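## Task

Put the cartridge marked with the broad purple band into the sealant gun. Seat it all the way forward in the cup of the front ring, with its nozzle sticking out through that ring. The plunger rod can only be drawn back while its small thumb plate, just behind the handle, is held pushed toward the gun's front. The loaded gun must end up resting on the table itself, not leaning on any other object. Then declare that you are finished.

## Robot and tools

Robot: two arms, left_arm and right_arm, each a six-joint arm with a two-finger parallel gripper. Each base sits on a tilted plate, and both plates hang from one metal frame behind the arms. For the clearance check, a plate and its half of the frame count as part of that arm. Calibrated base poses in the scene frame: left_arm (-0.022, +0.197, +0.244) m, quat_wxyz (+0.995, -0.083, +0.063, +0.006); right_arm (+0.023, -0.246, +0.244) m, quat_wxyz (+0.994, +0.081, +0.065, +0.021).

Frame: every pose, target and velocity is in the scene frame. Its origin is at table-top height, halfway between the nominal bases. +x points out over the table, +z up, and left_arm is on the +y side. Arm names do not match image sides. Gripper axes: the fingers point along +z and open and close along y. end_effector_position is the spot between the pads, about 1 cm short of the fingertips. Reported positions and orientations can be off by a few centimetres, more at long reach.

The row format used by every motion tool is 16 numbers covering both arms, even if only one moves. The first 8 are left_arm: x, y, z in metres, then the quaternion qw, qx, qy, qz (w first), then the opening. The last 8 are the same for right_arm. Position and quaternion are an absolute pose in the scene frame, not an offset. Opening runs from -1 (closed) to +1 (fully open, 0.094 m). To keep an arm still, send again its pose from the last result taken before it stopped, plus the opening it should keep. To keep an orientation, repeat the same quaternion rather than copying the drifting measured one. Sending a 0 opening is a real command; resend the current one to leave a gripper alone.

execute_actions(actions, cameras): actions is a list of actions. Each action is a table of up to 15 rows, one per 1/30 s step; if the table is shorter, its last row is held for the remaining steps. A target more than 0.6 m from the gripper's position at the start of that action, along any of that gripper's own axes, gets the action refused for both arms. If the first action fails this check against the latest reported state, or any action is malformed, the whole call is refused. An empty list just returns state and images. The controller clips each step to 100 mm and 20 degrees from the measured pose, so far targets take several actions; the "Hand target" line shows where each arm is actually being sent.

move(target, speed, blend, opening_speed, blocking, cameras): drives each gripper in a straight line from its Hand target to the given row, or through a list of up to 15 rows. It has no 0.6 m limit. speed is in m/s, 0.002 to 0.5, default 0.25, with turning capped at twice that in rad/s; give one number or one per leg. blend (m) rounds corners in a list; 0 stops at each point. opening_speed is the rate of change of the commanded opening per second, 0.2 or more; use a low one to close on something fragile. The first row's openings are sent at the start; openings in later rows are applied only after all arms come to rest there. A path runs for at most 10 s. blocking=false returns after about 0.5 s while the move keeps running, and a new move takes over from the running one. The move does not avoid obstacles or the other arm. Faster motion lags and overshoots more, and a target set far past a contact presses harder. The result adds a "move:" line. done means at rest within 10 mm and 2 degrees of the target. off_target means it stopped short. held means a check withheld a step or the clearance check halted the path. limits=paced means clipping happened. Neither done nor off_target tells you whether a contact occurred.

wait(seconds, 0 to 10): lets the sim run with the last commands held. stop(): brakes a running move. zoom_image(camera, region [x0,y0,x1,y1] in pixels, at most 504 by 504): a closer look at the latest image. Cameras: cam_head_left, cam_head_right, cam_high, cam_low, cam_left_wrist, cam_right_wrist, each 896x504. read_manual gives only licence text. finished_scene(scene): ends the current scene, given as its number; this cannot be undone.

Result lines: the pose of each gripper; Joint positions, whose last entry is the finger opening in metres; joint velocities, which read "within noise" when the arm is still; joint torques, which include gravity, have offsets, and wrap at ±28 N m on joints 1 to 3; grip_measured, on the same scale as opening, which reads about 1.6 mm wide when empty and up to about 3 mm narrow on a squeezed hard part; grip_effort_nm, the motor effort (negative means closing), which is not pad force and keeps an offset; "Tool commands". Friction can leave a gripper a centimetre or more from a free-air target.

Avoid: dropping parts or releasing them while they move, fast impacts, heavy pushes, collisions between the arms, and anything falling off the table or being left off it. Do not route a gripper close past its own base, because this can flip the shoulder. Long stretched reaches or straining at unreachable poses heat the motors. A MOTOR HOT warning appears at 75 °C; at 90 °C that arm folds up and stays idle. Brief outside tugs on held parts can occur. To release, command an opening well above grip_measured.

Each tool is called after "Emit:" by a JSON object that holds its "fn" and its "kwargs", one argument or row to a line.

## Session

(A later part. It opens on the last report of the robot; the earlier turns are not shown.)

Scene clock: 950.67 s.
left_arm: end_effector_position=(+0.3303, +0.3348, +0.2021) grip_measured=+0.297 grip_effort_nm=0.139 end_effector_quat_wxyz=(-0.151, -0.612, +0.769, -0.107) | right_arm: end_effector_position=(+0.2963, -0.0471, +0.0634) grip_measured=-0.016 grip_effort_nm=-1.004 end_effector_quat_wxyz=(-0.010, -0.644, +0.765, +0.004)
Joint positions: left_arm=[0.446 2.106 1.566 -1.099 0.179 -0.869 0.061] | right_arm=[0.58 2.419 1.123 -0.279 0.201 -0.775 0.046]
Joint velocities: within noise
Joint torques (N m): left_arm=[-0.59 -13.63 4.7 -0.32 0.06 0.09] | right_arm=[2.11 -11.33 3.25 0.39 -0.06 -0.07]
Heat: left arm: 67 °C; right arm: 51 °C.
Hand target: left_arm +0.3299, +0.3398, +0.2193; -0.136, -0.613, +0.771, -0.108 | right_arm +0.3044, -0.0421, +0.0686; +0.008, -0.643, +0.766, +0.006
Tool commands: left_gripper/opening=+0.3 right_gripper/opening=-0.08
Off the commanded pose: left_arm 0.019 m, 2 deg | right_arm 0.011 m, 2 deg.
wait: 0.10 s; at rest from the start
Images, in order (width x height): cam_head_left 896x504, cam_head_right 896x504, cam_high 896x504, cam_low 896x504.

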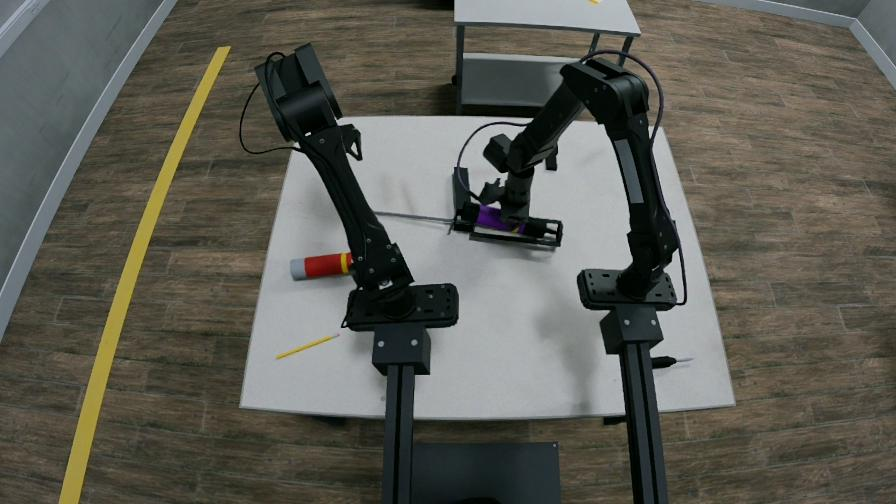

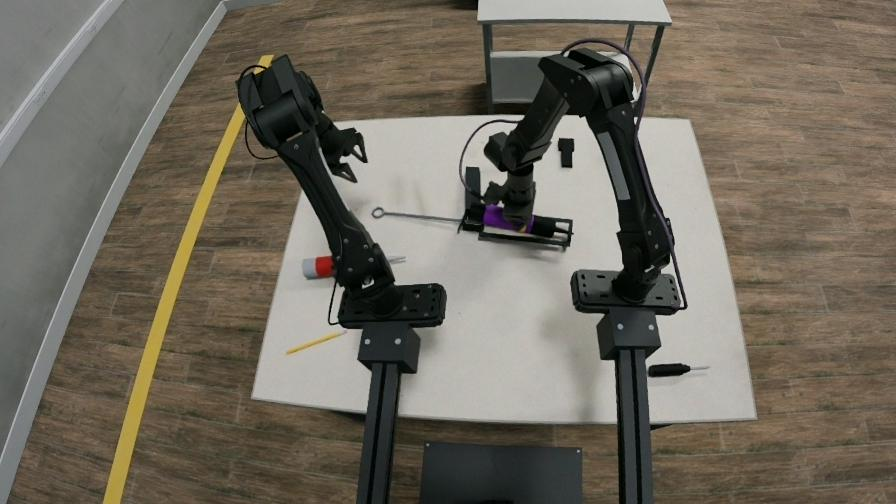

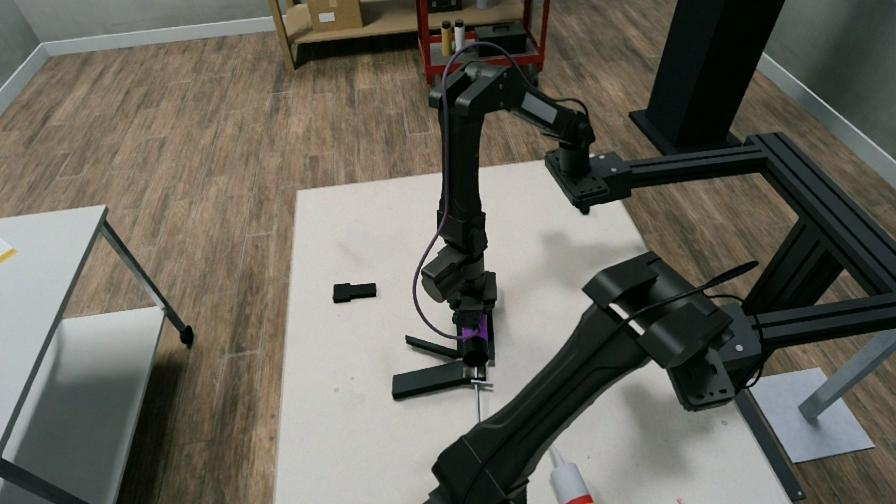

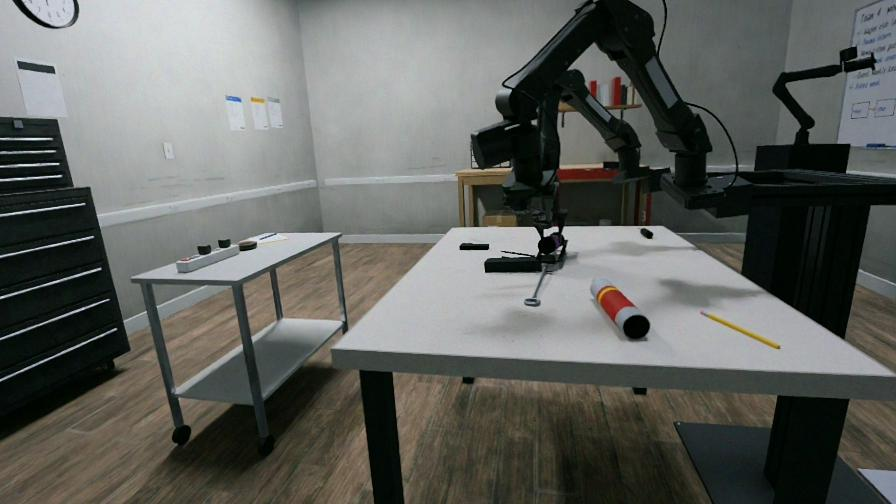

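Emit:
{"fn": "move", "kwargs": {
  "target": [
    [0.33,0.34,0.22,-0.1359,-0.6131,0.7707,-0.1081,0.3,0.306,-0.044,0.080,0.008,-0.6428,0.766,0.006,-0.08],
    [0.33,0.34,0.22,-0.1359,-0.6131,0.7707,-0.1081,0.3,0.3045,-0.056,0.073,0.008,-0.6428,0.766,0.006,-0.08]
  ],
  "speed": 0.05,
  "cameras": ["cam_right_wrist","cam_left_wrist","cam_head_right"]
}}

Emit:
{"fn": "zoom_image", "kwargs": {
  "camera": "cam_right_wrist",
  "region": [380, 330, 620, 504]
}}

Emit:
{"fn": "zoom_image", "kwargs": {
  "camera": "cam_left_wrist",
  "region": [440, 150, 620, 400]
}}

Emit:
{"fn": "zoom_image", "kwargs": {
  "camera": "cam_head_right",
  "region": [520, 205, 590, 255]
}}

Scene clock: 980.00 s.
left_arm: end_effector_position=(+0.3303, +0.3348, +0.2021) grip_measured=+0.297 grip_effort_nm=0.149 end_effector_quat_wxyz=(-0.151, -0.612, +0.769, -0.107) | right_arm: end_effector_position=(+0.2899, -0.0628, +0.0601) grip_measured=-0.016 grip_effort_nm=-1.004 end_effector_quat_wxyz=(-0.021, -0.647, +0.763, +0.005)
Joint positions: left_arm=[0.446 2.106 1.566 -1.099 0.179 -0.869 0.061] | right_arm=[0.551 2.408 1.079 -0.263 0.201 -0.807 0.046]
Joint velocities: within noise
Joint torques (N m): left_arm=[-0.66 -13.53 4.68 -0.32 0.09 0.07] | right_arm=[1.99 -13.64 2.81 0.31 -0.06 -0.05]
Heat: left arm: 68 °C; right arm: 51 °C.
Hand target: left_arm +0.3299, +0.3398, +0.2193; -0.136, -0.613, +0.771, -0.108 | right_arm +0.3043, -0.0562, +0.0729; +0.008, -0.643, +0.766, +0.006
Off the commanded pose: left_arm 0.019 m, 2 deg | right_arm 0.021 m, 3 deg.
move: off_target (left_arm, right_arm)
Images, in order (width x height): cam_head_right 896x504, cam_left_wrist 896x504, cam_right_wrist 896x504.

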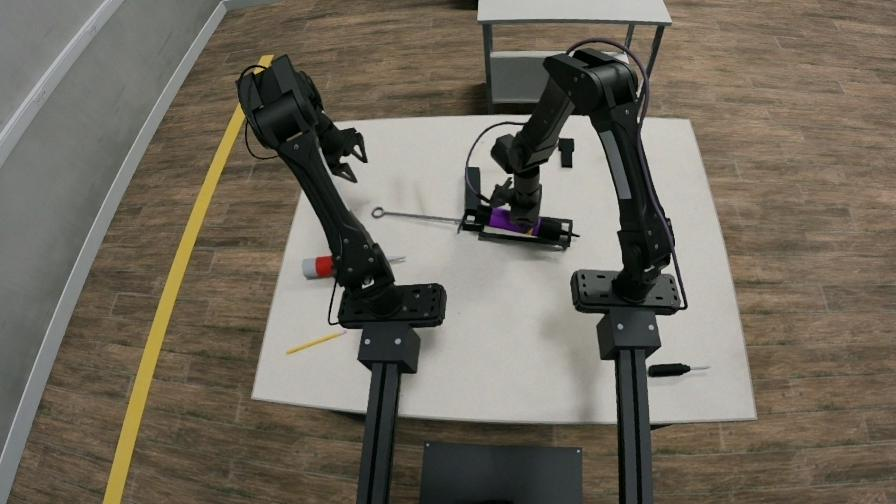

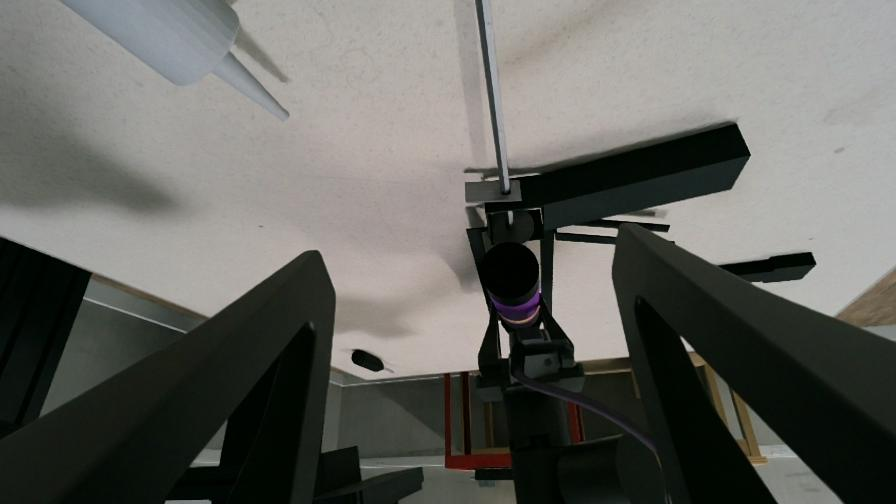

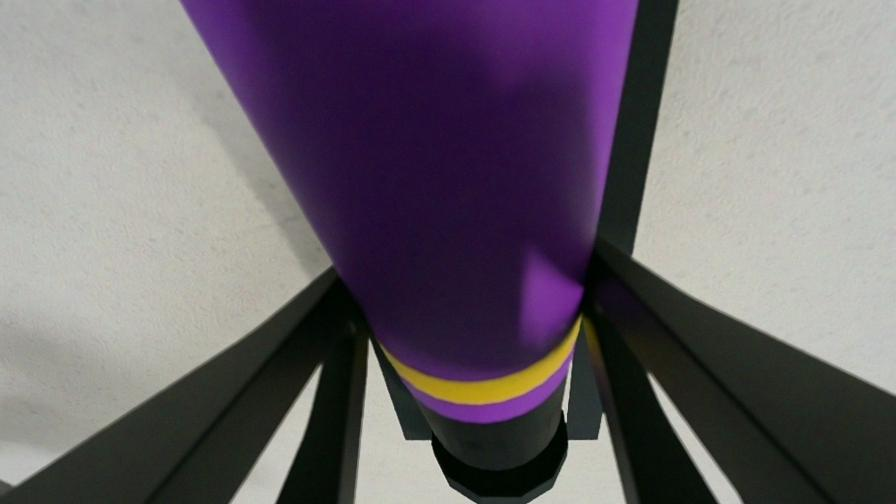

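Scaled by 2.100 from the camera's 896x504 image, which has a finer 1280x720 frame.

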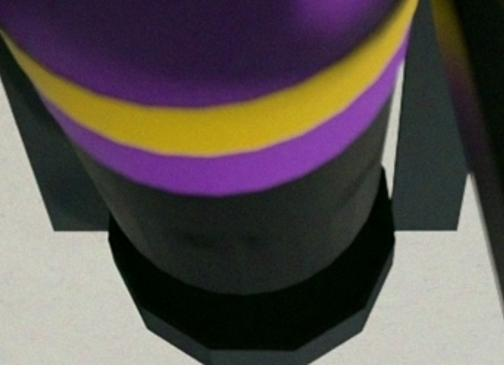

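Scaled by 2.016 from the camera's 896x504 image, which has a finer 1280x720 frame.

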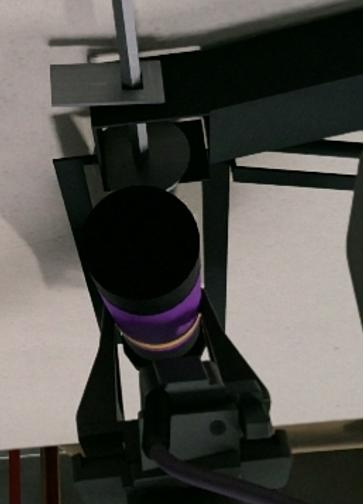

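Scaled by 7.200 from the camera's 896x504 image, which has a finer 1280x720 frame.

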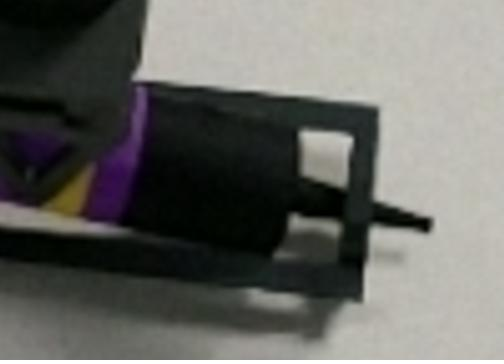

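Emit:
{"fn": "move", "kwargs": {
  "target": [
    [0.33,0.34,0.22,-0.1359,-0.6131,0.7707,-0.1081,0.3,0.3085,-0.057,0.078,0.000,-0.6428,0.766,0.0,-0.08]
  ],
  "speed": 0.05,
  "cameras": ["cam_right_wrist","cam_left_wrist","cam_head_right"]
}}

Emit:
{"fn": "zoom_image", "kwargs": {
  "camera": "cam_right_wrist",
  "region": [380, 330, 620, 504]
}}

Emit:
{"fn": "zoom_image", "kwargs": {
  "camera": "cam_left_wrist",
  "region": [440, 150, 620, 400]
}}

Emit:
{"fn": "zoom_image", "kwargs": {
  "camera": "cam_head_right",
  "region": [520, 205, 590, 255]
}}

Scene clock: 991.13 s.
left_arm: end_effector_position=(+0.3303, +0.3348, +0.2021) grip_measured=+0.297 grip_effort_nm=0.144 end_effector_quat_wxyz=(-0.151, -0.612, +0.769, -0.107) | right_arm: end_effector_position=(+0.2907, -0.0627, +0.0613) grip_measured=-0.016 grip_effort_nm=-1.004 end_effector_quat_wxyz=(-0.022, -0.647, +0.762, +0.005)
Joint positions: left_arm=[0.446 2.106 1.566 -1.099 0.179 -0.869 0.061] | right_arm=[0.551 2.406 1.084 -0.273 0.201 -0.807 0.046]
Joint velocities: within noise
Joint torques (N m): left_arm=[-0.64 -13.55 4.71 -0.29 0.09 0.08] | right_arm=[2.11 -13.85 4.75 -0.12 0.06 0]
Heat: left arm: 68 °C; right arm: 52 °C.
Hand target: left_arm +0.3299, +0.3398, +0.2193; -0.136, -0.613, +0.771, -0.108 | right_arm +0.3082, -0.0571, +0.0776; +0.000, -0.643, +0.766, +0.000
Off the commanded pose: left_arm 0.019 m, 2 deg | right_arm 0.025 m, 3 deg.
move: off_target (left_arm, right_arm)
Images, in order (width x height): cam_head_right 896x504, cam_left_wrist 896x504, cam_right_wrist 896x504.

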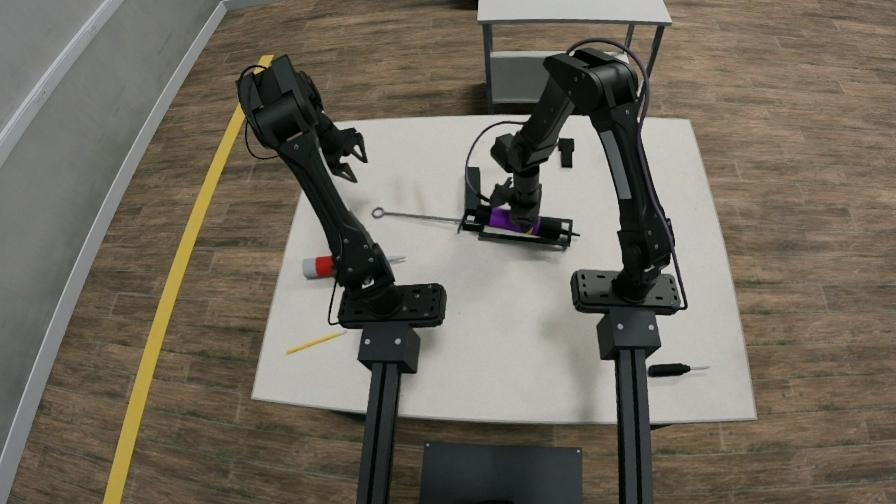

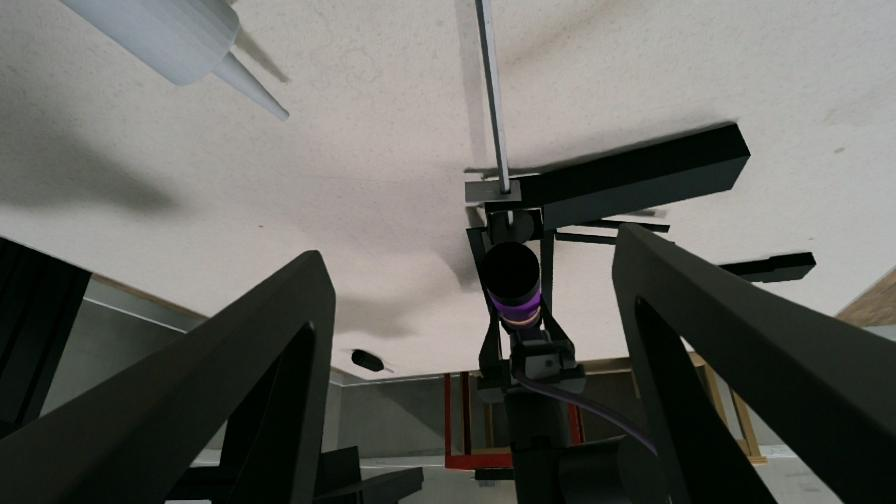

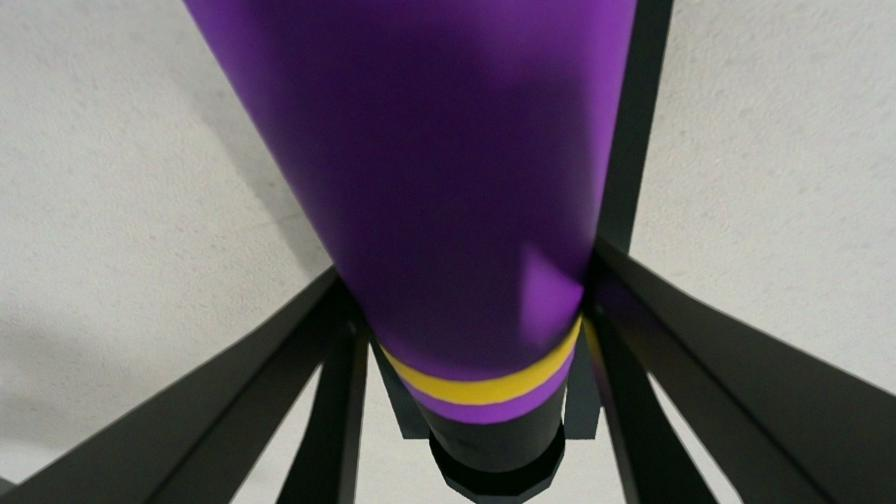

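Scaled by 2.100 from the camera's 896x504 image, which has a finer 1280x720 frame.

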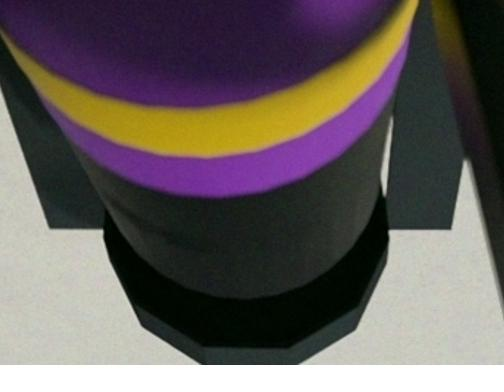

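Scaled by 2.016 from the camera's 896x504 image, which has a finer 1280x720 frame.

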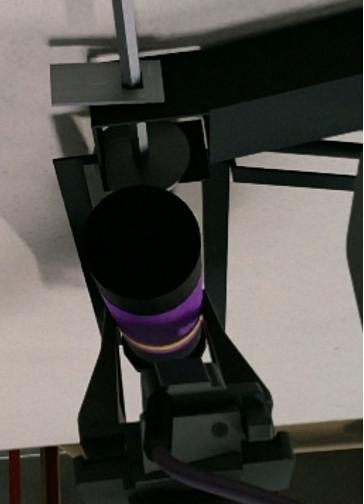

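Scaled by 7.200 from the camera's 896x504 image, which has a finer 1280x720 frame.

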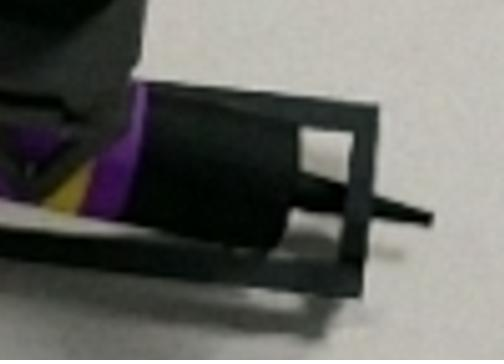

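Emit:
{"fn": "move", "kwargs": {
  "target": [
    [0.33,0.34,0.22,-0.1359,-0.6131,0.7707,-0.1081,0.3,0.312,-0.058,0.081,0.000,-0.6428,0.766,0.0,-0.08]
  ],
  "speed": 0.05,
  "cameras": ["cam_right_wrist","cam_left_wrist","cam_head_right"]
}}

Emit:
{"fn": "zoom_image", "kwargs": {
  "camera": "cam_right_wrist",
  "region": [380, 330, 620, 504]
}}

Emit:
{"fn": "zoom_image", "kwargs": {
  "camera": "cam_left_wrist",
  "region": [440, 150, 620, 400]
}}

Emit:
{"fn": "zoom_image", "kwargs": {
  "camera": "cam_head_right",
  "region": [520, 205, 590, 255]
}}

Scene clock: 996.93 s.
left_arm: end_effector_position=(+0.3303, +0.3348, +0.2021) grip_measured=+0.297 grip_effort_nm=0.144 end_effector_quat_wxyz=(-0.151, -0.612, +0.769, -0.107) | right_arm: end_effector_position=(+0.2940, -0.0634, +0.0638) grip_measured=-0.016 grip_effort_nm=-1.009 end_effector_quat_wxyz=(-0.022, -0.646, +0.763, +0.004)
Joint positions: left_arm=[0.446 2.106 1.566 -1.099 0.179 -0.869 0.061] | right_arm=[0.547 2.4 1.094 -0.287 0.205 -0.809 0.046]
Joint velocities: within noise
Joint torques (N m): left_arm=[-0.66 -13.6 4.63 -0.31 0.06 0.09] | right_arm=[1.89 -14.01 4.86 -0.09 0.03 -0.04]
Heat: left arm: 68 °C; right arm: 56 °C.
Hand target: left_arm +0.3299, +0.3398, +0.2193; -0.136, -0.613, +0.771, -0.108 | right_arm +0.3117, -0.0581, +0.0806; +0.000, -0.643, +0.766, +0.000
Off the commanded pose: left_arm 0.019 m, 2 deg | right_arm 0.025 m, 3 deg.
move: off_target (left_arm, right_arm)
Images, in order (width x height): cam_head_right 896x504, cam_left_wrist 896x504, cam_right_wrist 896x504.

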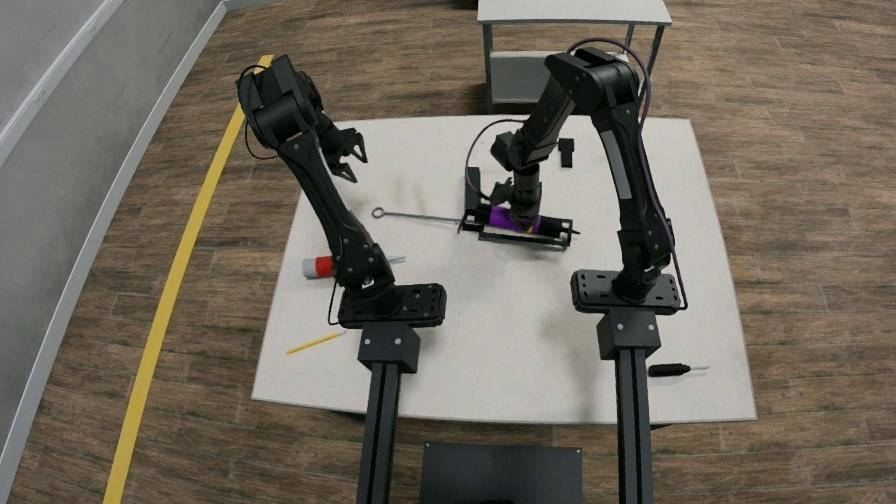

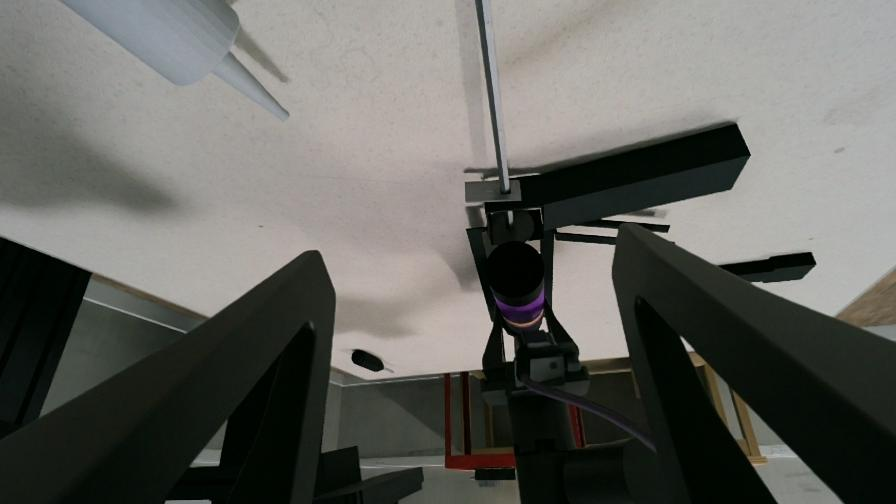

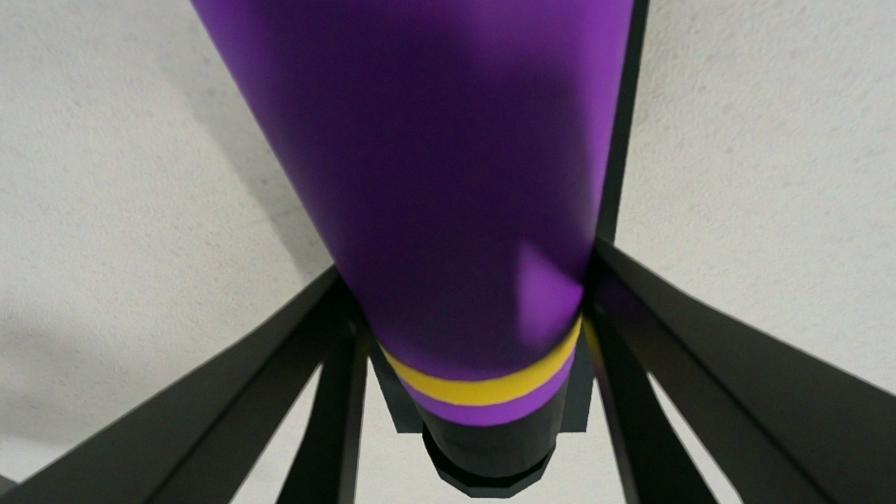

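Scaled by 2.100 from the camera's 896x504 image, which has a finer 1280x720 frame.

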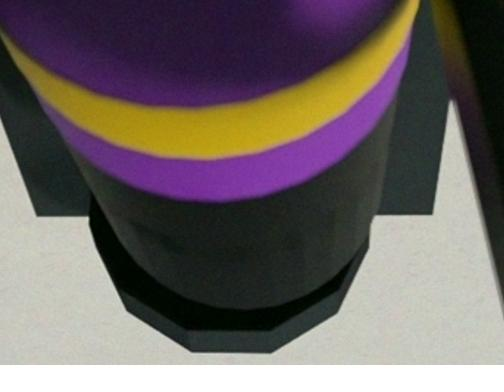

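Scaled by 2.016 from the camera's 896x504 image, which has a finer 1280x720 frame.

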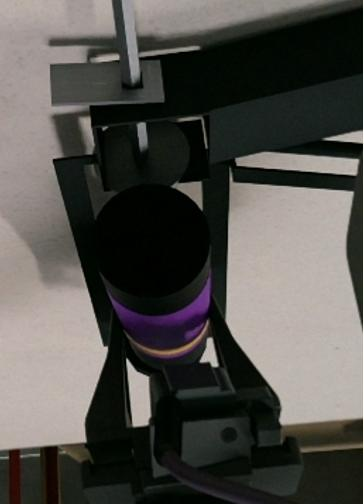

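Scaled by 7.200 from the camera's 896x504 image, which has a finer 1280x720 frame.

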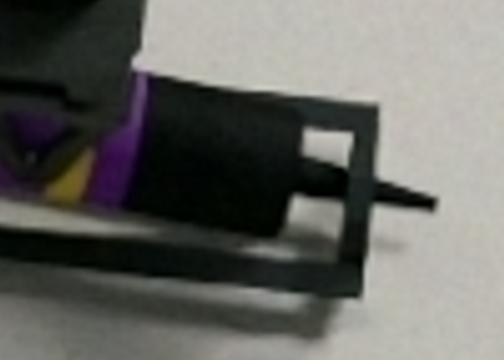

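Emit:
{"fn": "move", "kwargs": {
  "target": [
    [0.33,0.34,0.22,-0.1359,-0.6131,0.7707,-0.1081,0.3,0.310,-0.074,0.079,0.000,-0.6428,0.766,0.0,-0.08]
  ],
  "speed": 0.05,
  "cameras": ["cam_right_wrist","cam_left_wrist","cam_head_right"]
}}

Emit:
{"fn": "zoom_image", "kwargs": {
  "camera": "cam_right_wrist",
  "region": [380, 330, 620, 504]
}}

Emit:
{"fn": "zoom_image", "kwargs": {
  "camera": "cam_left_wrist",
  "region": [440, 150, 620, 400]
}}

Emit:
{"fn": "zoom_image", "kwargs": {
  "camera": "cam_head_right",
  "region": [520, 205, 590, 255]
}}

Scene clock: 1001.67 s.
left_arm: end_effector_position=(+0.3303, +0.3348, +0.2021) grip_measured=+0.297 grip_effort_nm=0.144 end_effector_quat_wxyz=(-0.151, -0.612, +0.769, -0.107) | right_arm: end_effector_position=(+0.2927, -0.0795, +0.0642) grip_measured=-0.016 grip_effort_nm=-1.009 end_effector_quat_wxyz=(-0.030, -0.645, +0.764, +0.005)
Joint positions: left_arm=[0.446 2.106 1.566 -1.099 0.179 -0.869 0.061] | right_arm=[0.509 2.379 1.062 -0.285 0.205 -0.841 0.046]
Joint velocities: within noise
Joint torques (N m): left_arm=[-0.64 -13.68 4.79 -0.3 0.05 0.09] | right_arm=[1.91 -14.05 2.91 0.28 0.03 -0.15]
Heat: left arm: 68 °C; right arm: 58 °C.
Hand target: left_arm +0.3299, +0.3398, +0.2193; -0.136, -0.613, +0.771, -0.108 | right_arm +0.3097, -0.0742, +0.0788; +0.000, -0.643, +0.766, +0.000
Off the commanded pose: left_arm 0.019 m, 2 deg | right_arm 0.023 m, 4 deg.
move: off_target (left_arm, right_arm)
Images, in order (width x height): cam_head_right 896x504, cam_left_wrist 896x504, cam_right_wrist 896x504.

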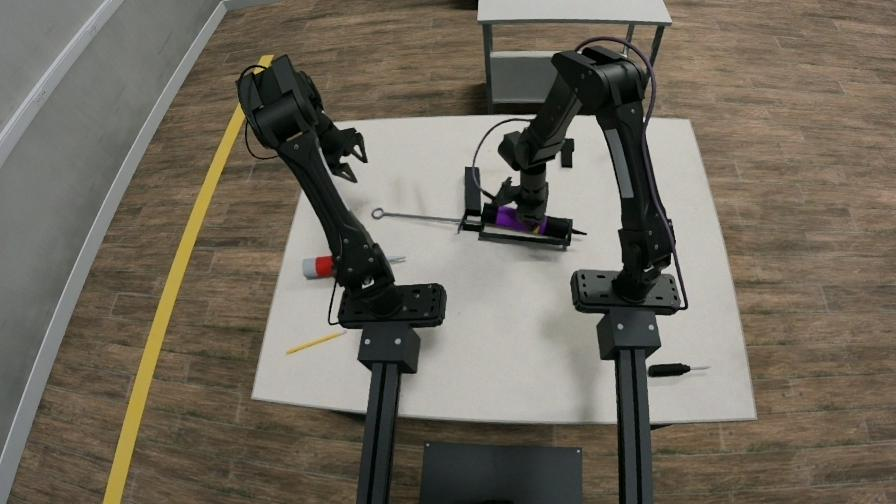

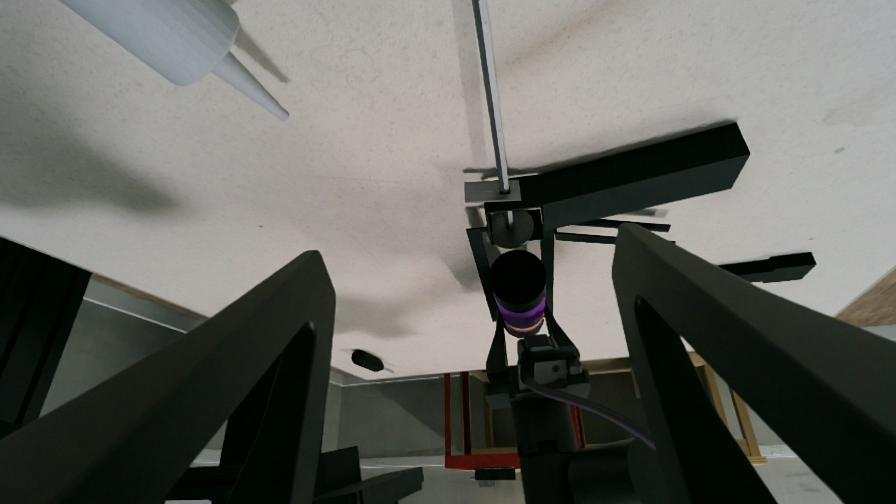

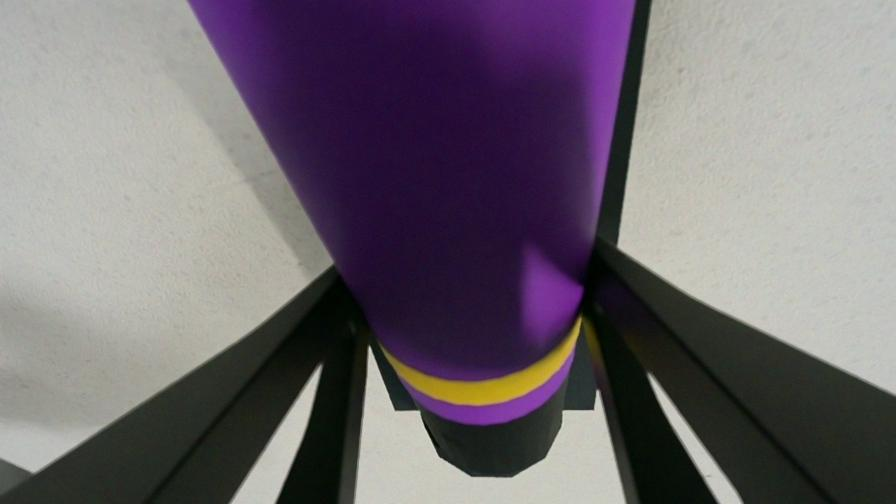

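Scaled by 2.100 from the camera's 896x504 image, which has a finer 1280x720 frame.

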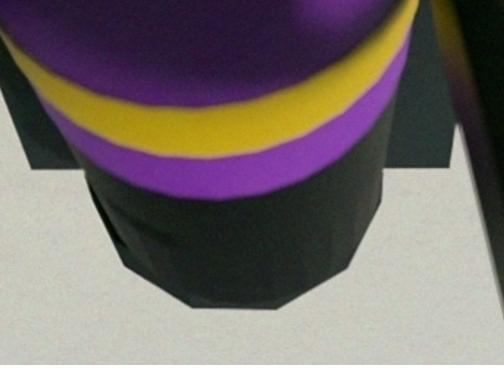

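Scaled by 2.016 from the camera's 896x504 image, which has a finer 1280x720 frame.

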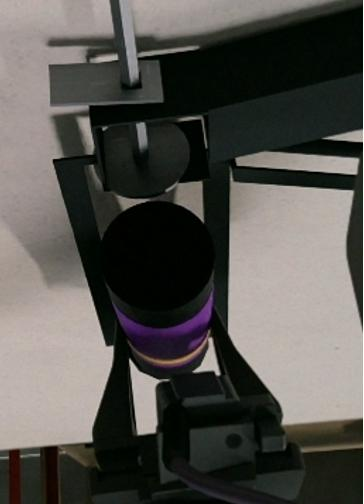

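Scaled by 7.200 from the camera's 896x504 image, which has a finer 1280x720 frame.

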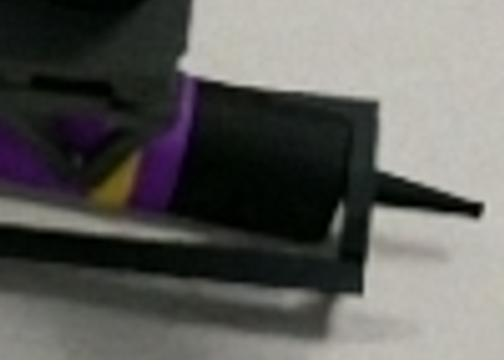

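Emit:
{"fn": "move", "kwargs": {
  "target": [
    [0.33,0.34,0.22,-0.1359,-0.6131,0.7707,-0.1081,0.3,0.305,-0.072,0.070,0.000,-0.6428,0.766,0.0,-0.08]
  ],
  "speed": 0.05,
  "cameras": ["cam_right_wrist","cam_left_wrist","cam_head_right"]
}}

Emit:
{"fn": "zoom_image", "kwargs": {
  "camera": "cam_right_wrist",
  "region": [380, 330, 620, 504]
}}

Emit:
{"fn": "zoom_image", "kwargs": {
  "camera": "cam_left_wrist",
  "region": [440, 150, 620, 400]
}}

Emit:
{"fn": "zoom_image", "kwargs": {
  "camera": "cam_head_right",
  "region": [520, 205, 590, 255]
}}

Scene clock: 1009.07 s.
left_arm: end_effector_position=(+0.3303, +0.3348, +0.2021) grip_measured=+0.297 grip_effort_nm=0.144 end_effector_quat_wxyz=(-0.151, -0.612, +0.769, -0.107) | right_arm: end_effector_position=(+0.2942, -0.0783, +0.0630) grip_measured=-0.016 grip_effort_nm=-1.004 end_effector_quat_wxyz=(-0.023, -0.644, +0.765, +0.004)
Joint positions: left_arm=[0.446 2.106 1.566 -1.099 0.179 -0.869 0.061] | right_arm=[0.509 2.379 1.053 -0.26 0.205 -0.842 0.046]
Joint velocities: within noise
Joint torques (N m): left_arm=[-0.64 -13.67 4.85 -0.37 0.07 0.07] | right_arm=[2.59 -11.56 2.99 0.4 0.02 0]
Heat: left arm: 68 °C; right arm: 57 °C.
Hand target: left_arm +0.3299, +0.3398, +0.2193; -0.136, -0.613, +0.771, -0.108 | right_arm +0.3050, -0.0720, +0.0701; +0.000, -0.643, +0.766, +0.000
Off the commanded pose: left_arm 0.019 m, 2 deg | right_arm 0.014 m, 3 deg.
move: off_target (left_arm, right_arm)
Images, in order (width x height): cam_head_right 896x504, cam_left_wrist 896x504, cam_right_wrist 896x504.

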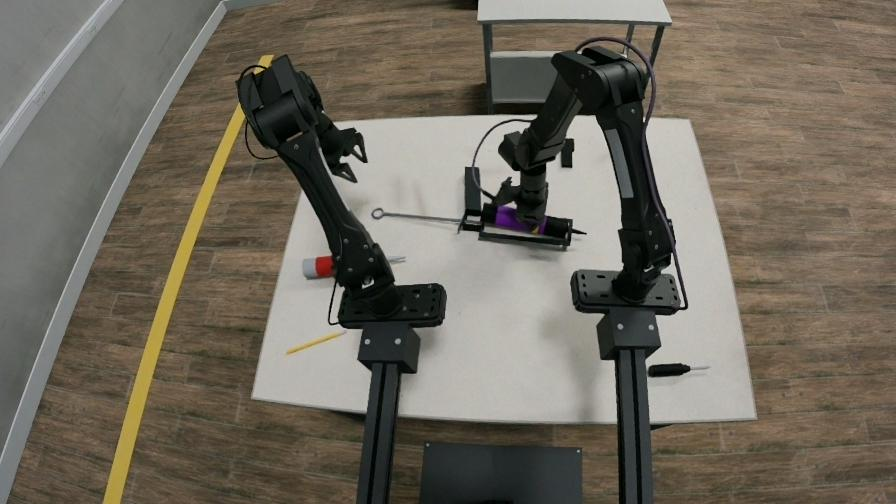

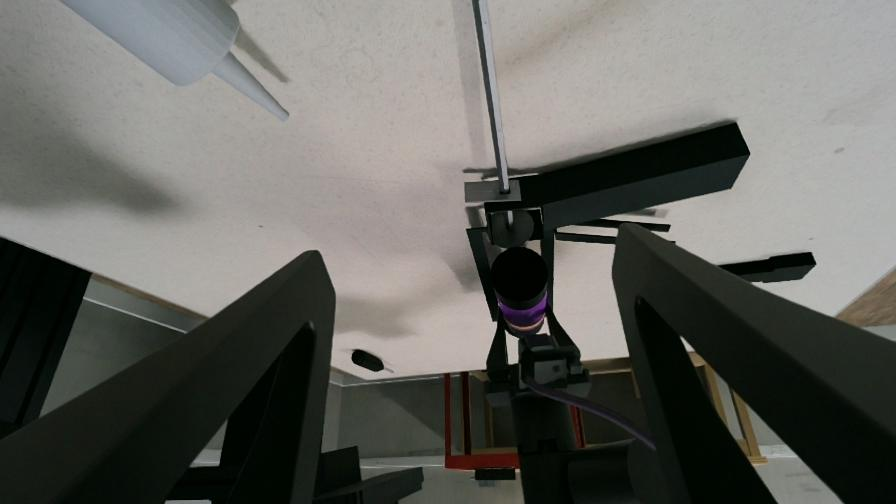

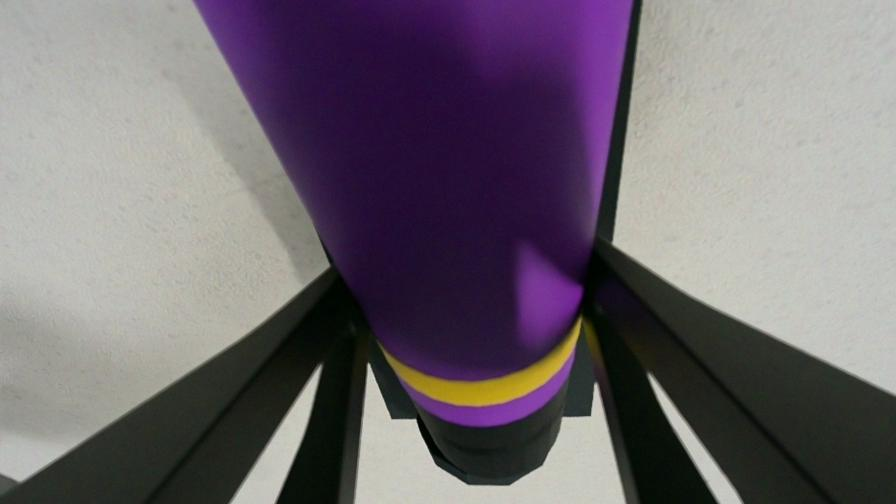

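Scaled by 2.100 from the camera's 896x504 image, which has a finer 1280x720 frame.

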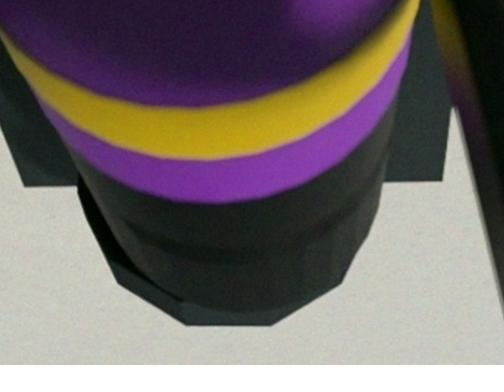

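Scaled by 2.016 from the camera's 896x504 image, which has a finer 1280x720 frame.

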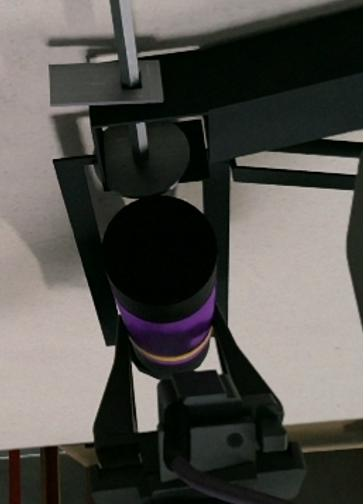

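Scaled by 7.200 from the camera's 896x504 image, which has a finer 1280x720 frame.

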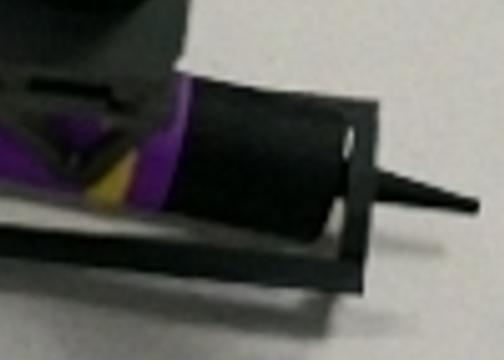

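Emit:
{"fn": "move", "kwargs": {
  "target": [
    [0.33,0.34,0.22,-0.1359,-0.6131,0.7707,-0.1081,0.3,0.304,-0.073,0.066,0.000,-0.6428,0.766,0.0,-0.08]
  ],
  "speed": 0.05,
  "cameras": ["cam_right_wrist","cam_head_right"]
}}

Emit:
{"fn": "zoom_image", "kwargs": {
  "camera": "cam_right_wrist",
  "region": [380, 330, 620, 504]
}}

Emit:
{"fn": "zoom_image", "kwargs": {
  "camera": "cam_head_right",
  "region": [520, 205, 590, 255]
}}

Scene clock: 1015.20 s.
left_arm: end_effector_position=(+0.3303, +0.3348, +0.2021) grip_measured=+0.297 grip_effort_nm=0.134 end_effector_quat_wxyz=(-0.151, -0.612, +0.769, -0.107) | right_arm: end_effector_position=(+0.2964, -0.0768, +0.0625) grip_measured=-0.016 grip_effort_nm=-1.004 end_effector_quat_wxyz=(-0.016, -0.643, +0.766, +0.003)
Joint positions: left_arm=[0.446 2.106 1.566 -1.099 0.179 -0.869 0.061] | right_arm=[0.509 2.379 1.049 -0.243 0.205 -0.842 0.046]
Joint velocities: within noise
Joint torques (N m): left_arm=[-0.58 -13.57 4.63 -0.31 0.07 0.08] | right_arm=[2.25 -10.59 2.99 0.39 0.01 -0.03]
Heat: left arm: 69 °C; right arm: 56 °C.
Hand target: left_arm +0.3299, +0.3398, +0.2193; -0.136, -0.613, +0.771, -0.108 | right_arm +0.3039, -0.0731, +0.0661; +0.000, -0.643, +0.766, +0.000
Off the commanded pose: left_arm 0.019 m, 2 deg | right_arm 0.009 m, 2 deg.
move: off_target (left_arm)
Images, in order (width x height): cam_head_right 896x504, cam_right_wrist 896x504.

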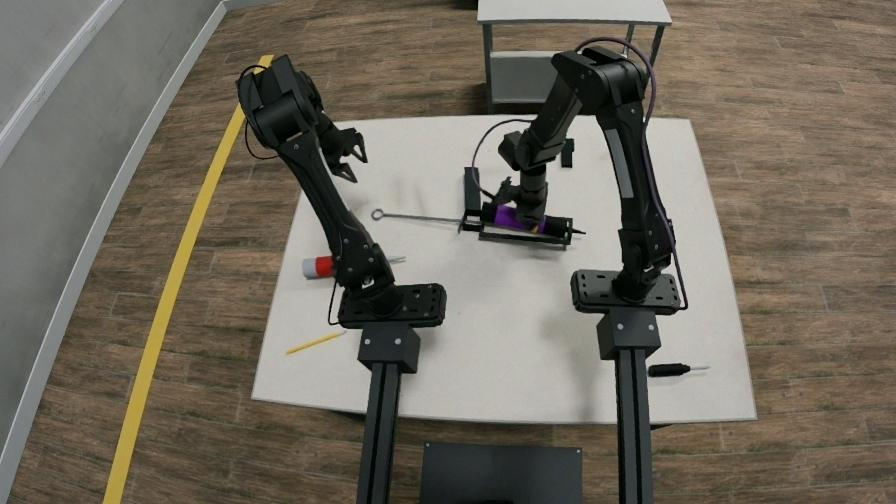

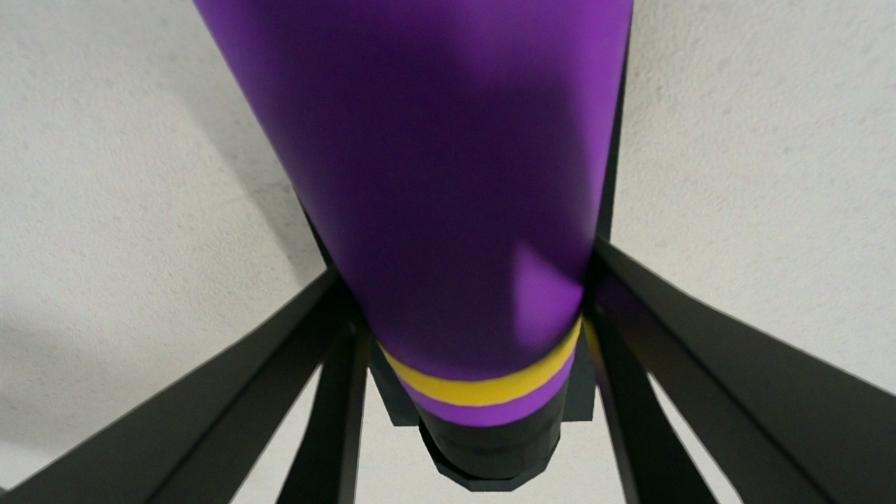

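Scaled by 2.100 from the camera's 896x504 image, which has a finer 1280x720 frame.

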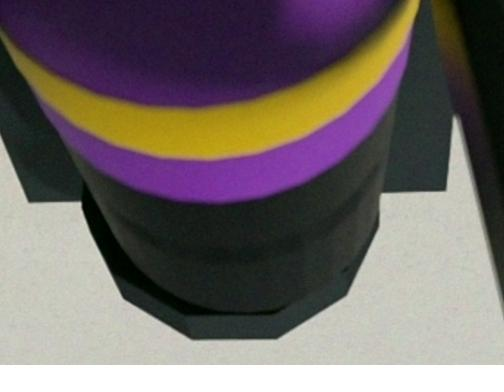

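Scaled by 7.200 from the camera's 896x504 image, which has a finer 1280x720 frame.

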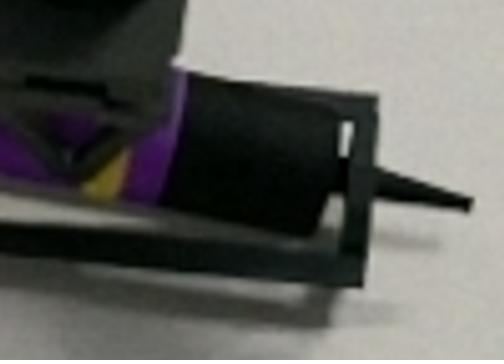

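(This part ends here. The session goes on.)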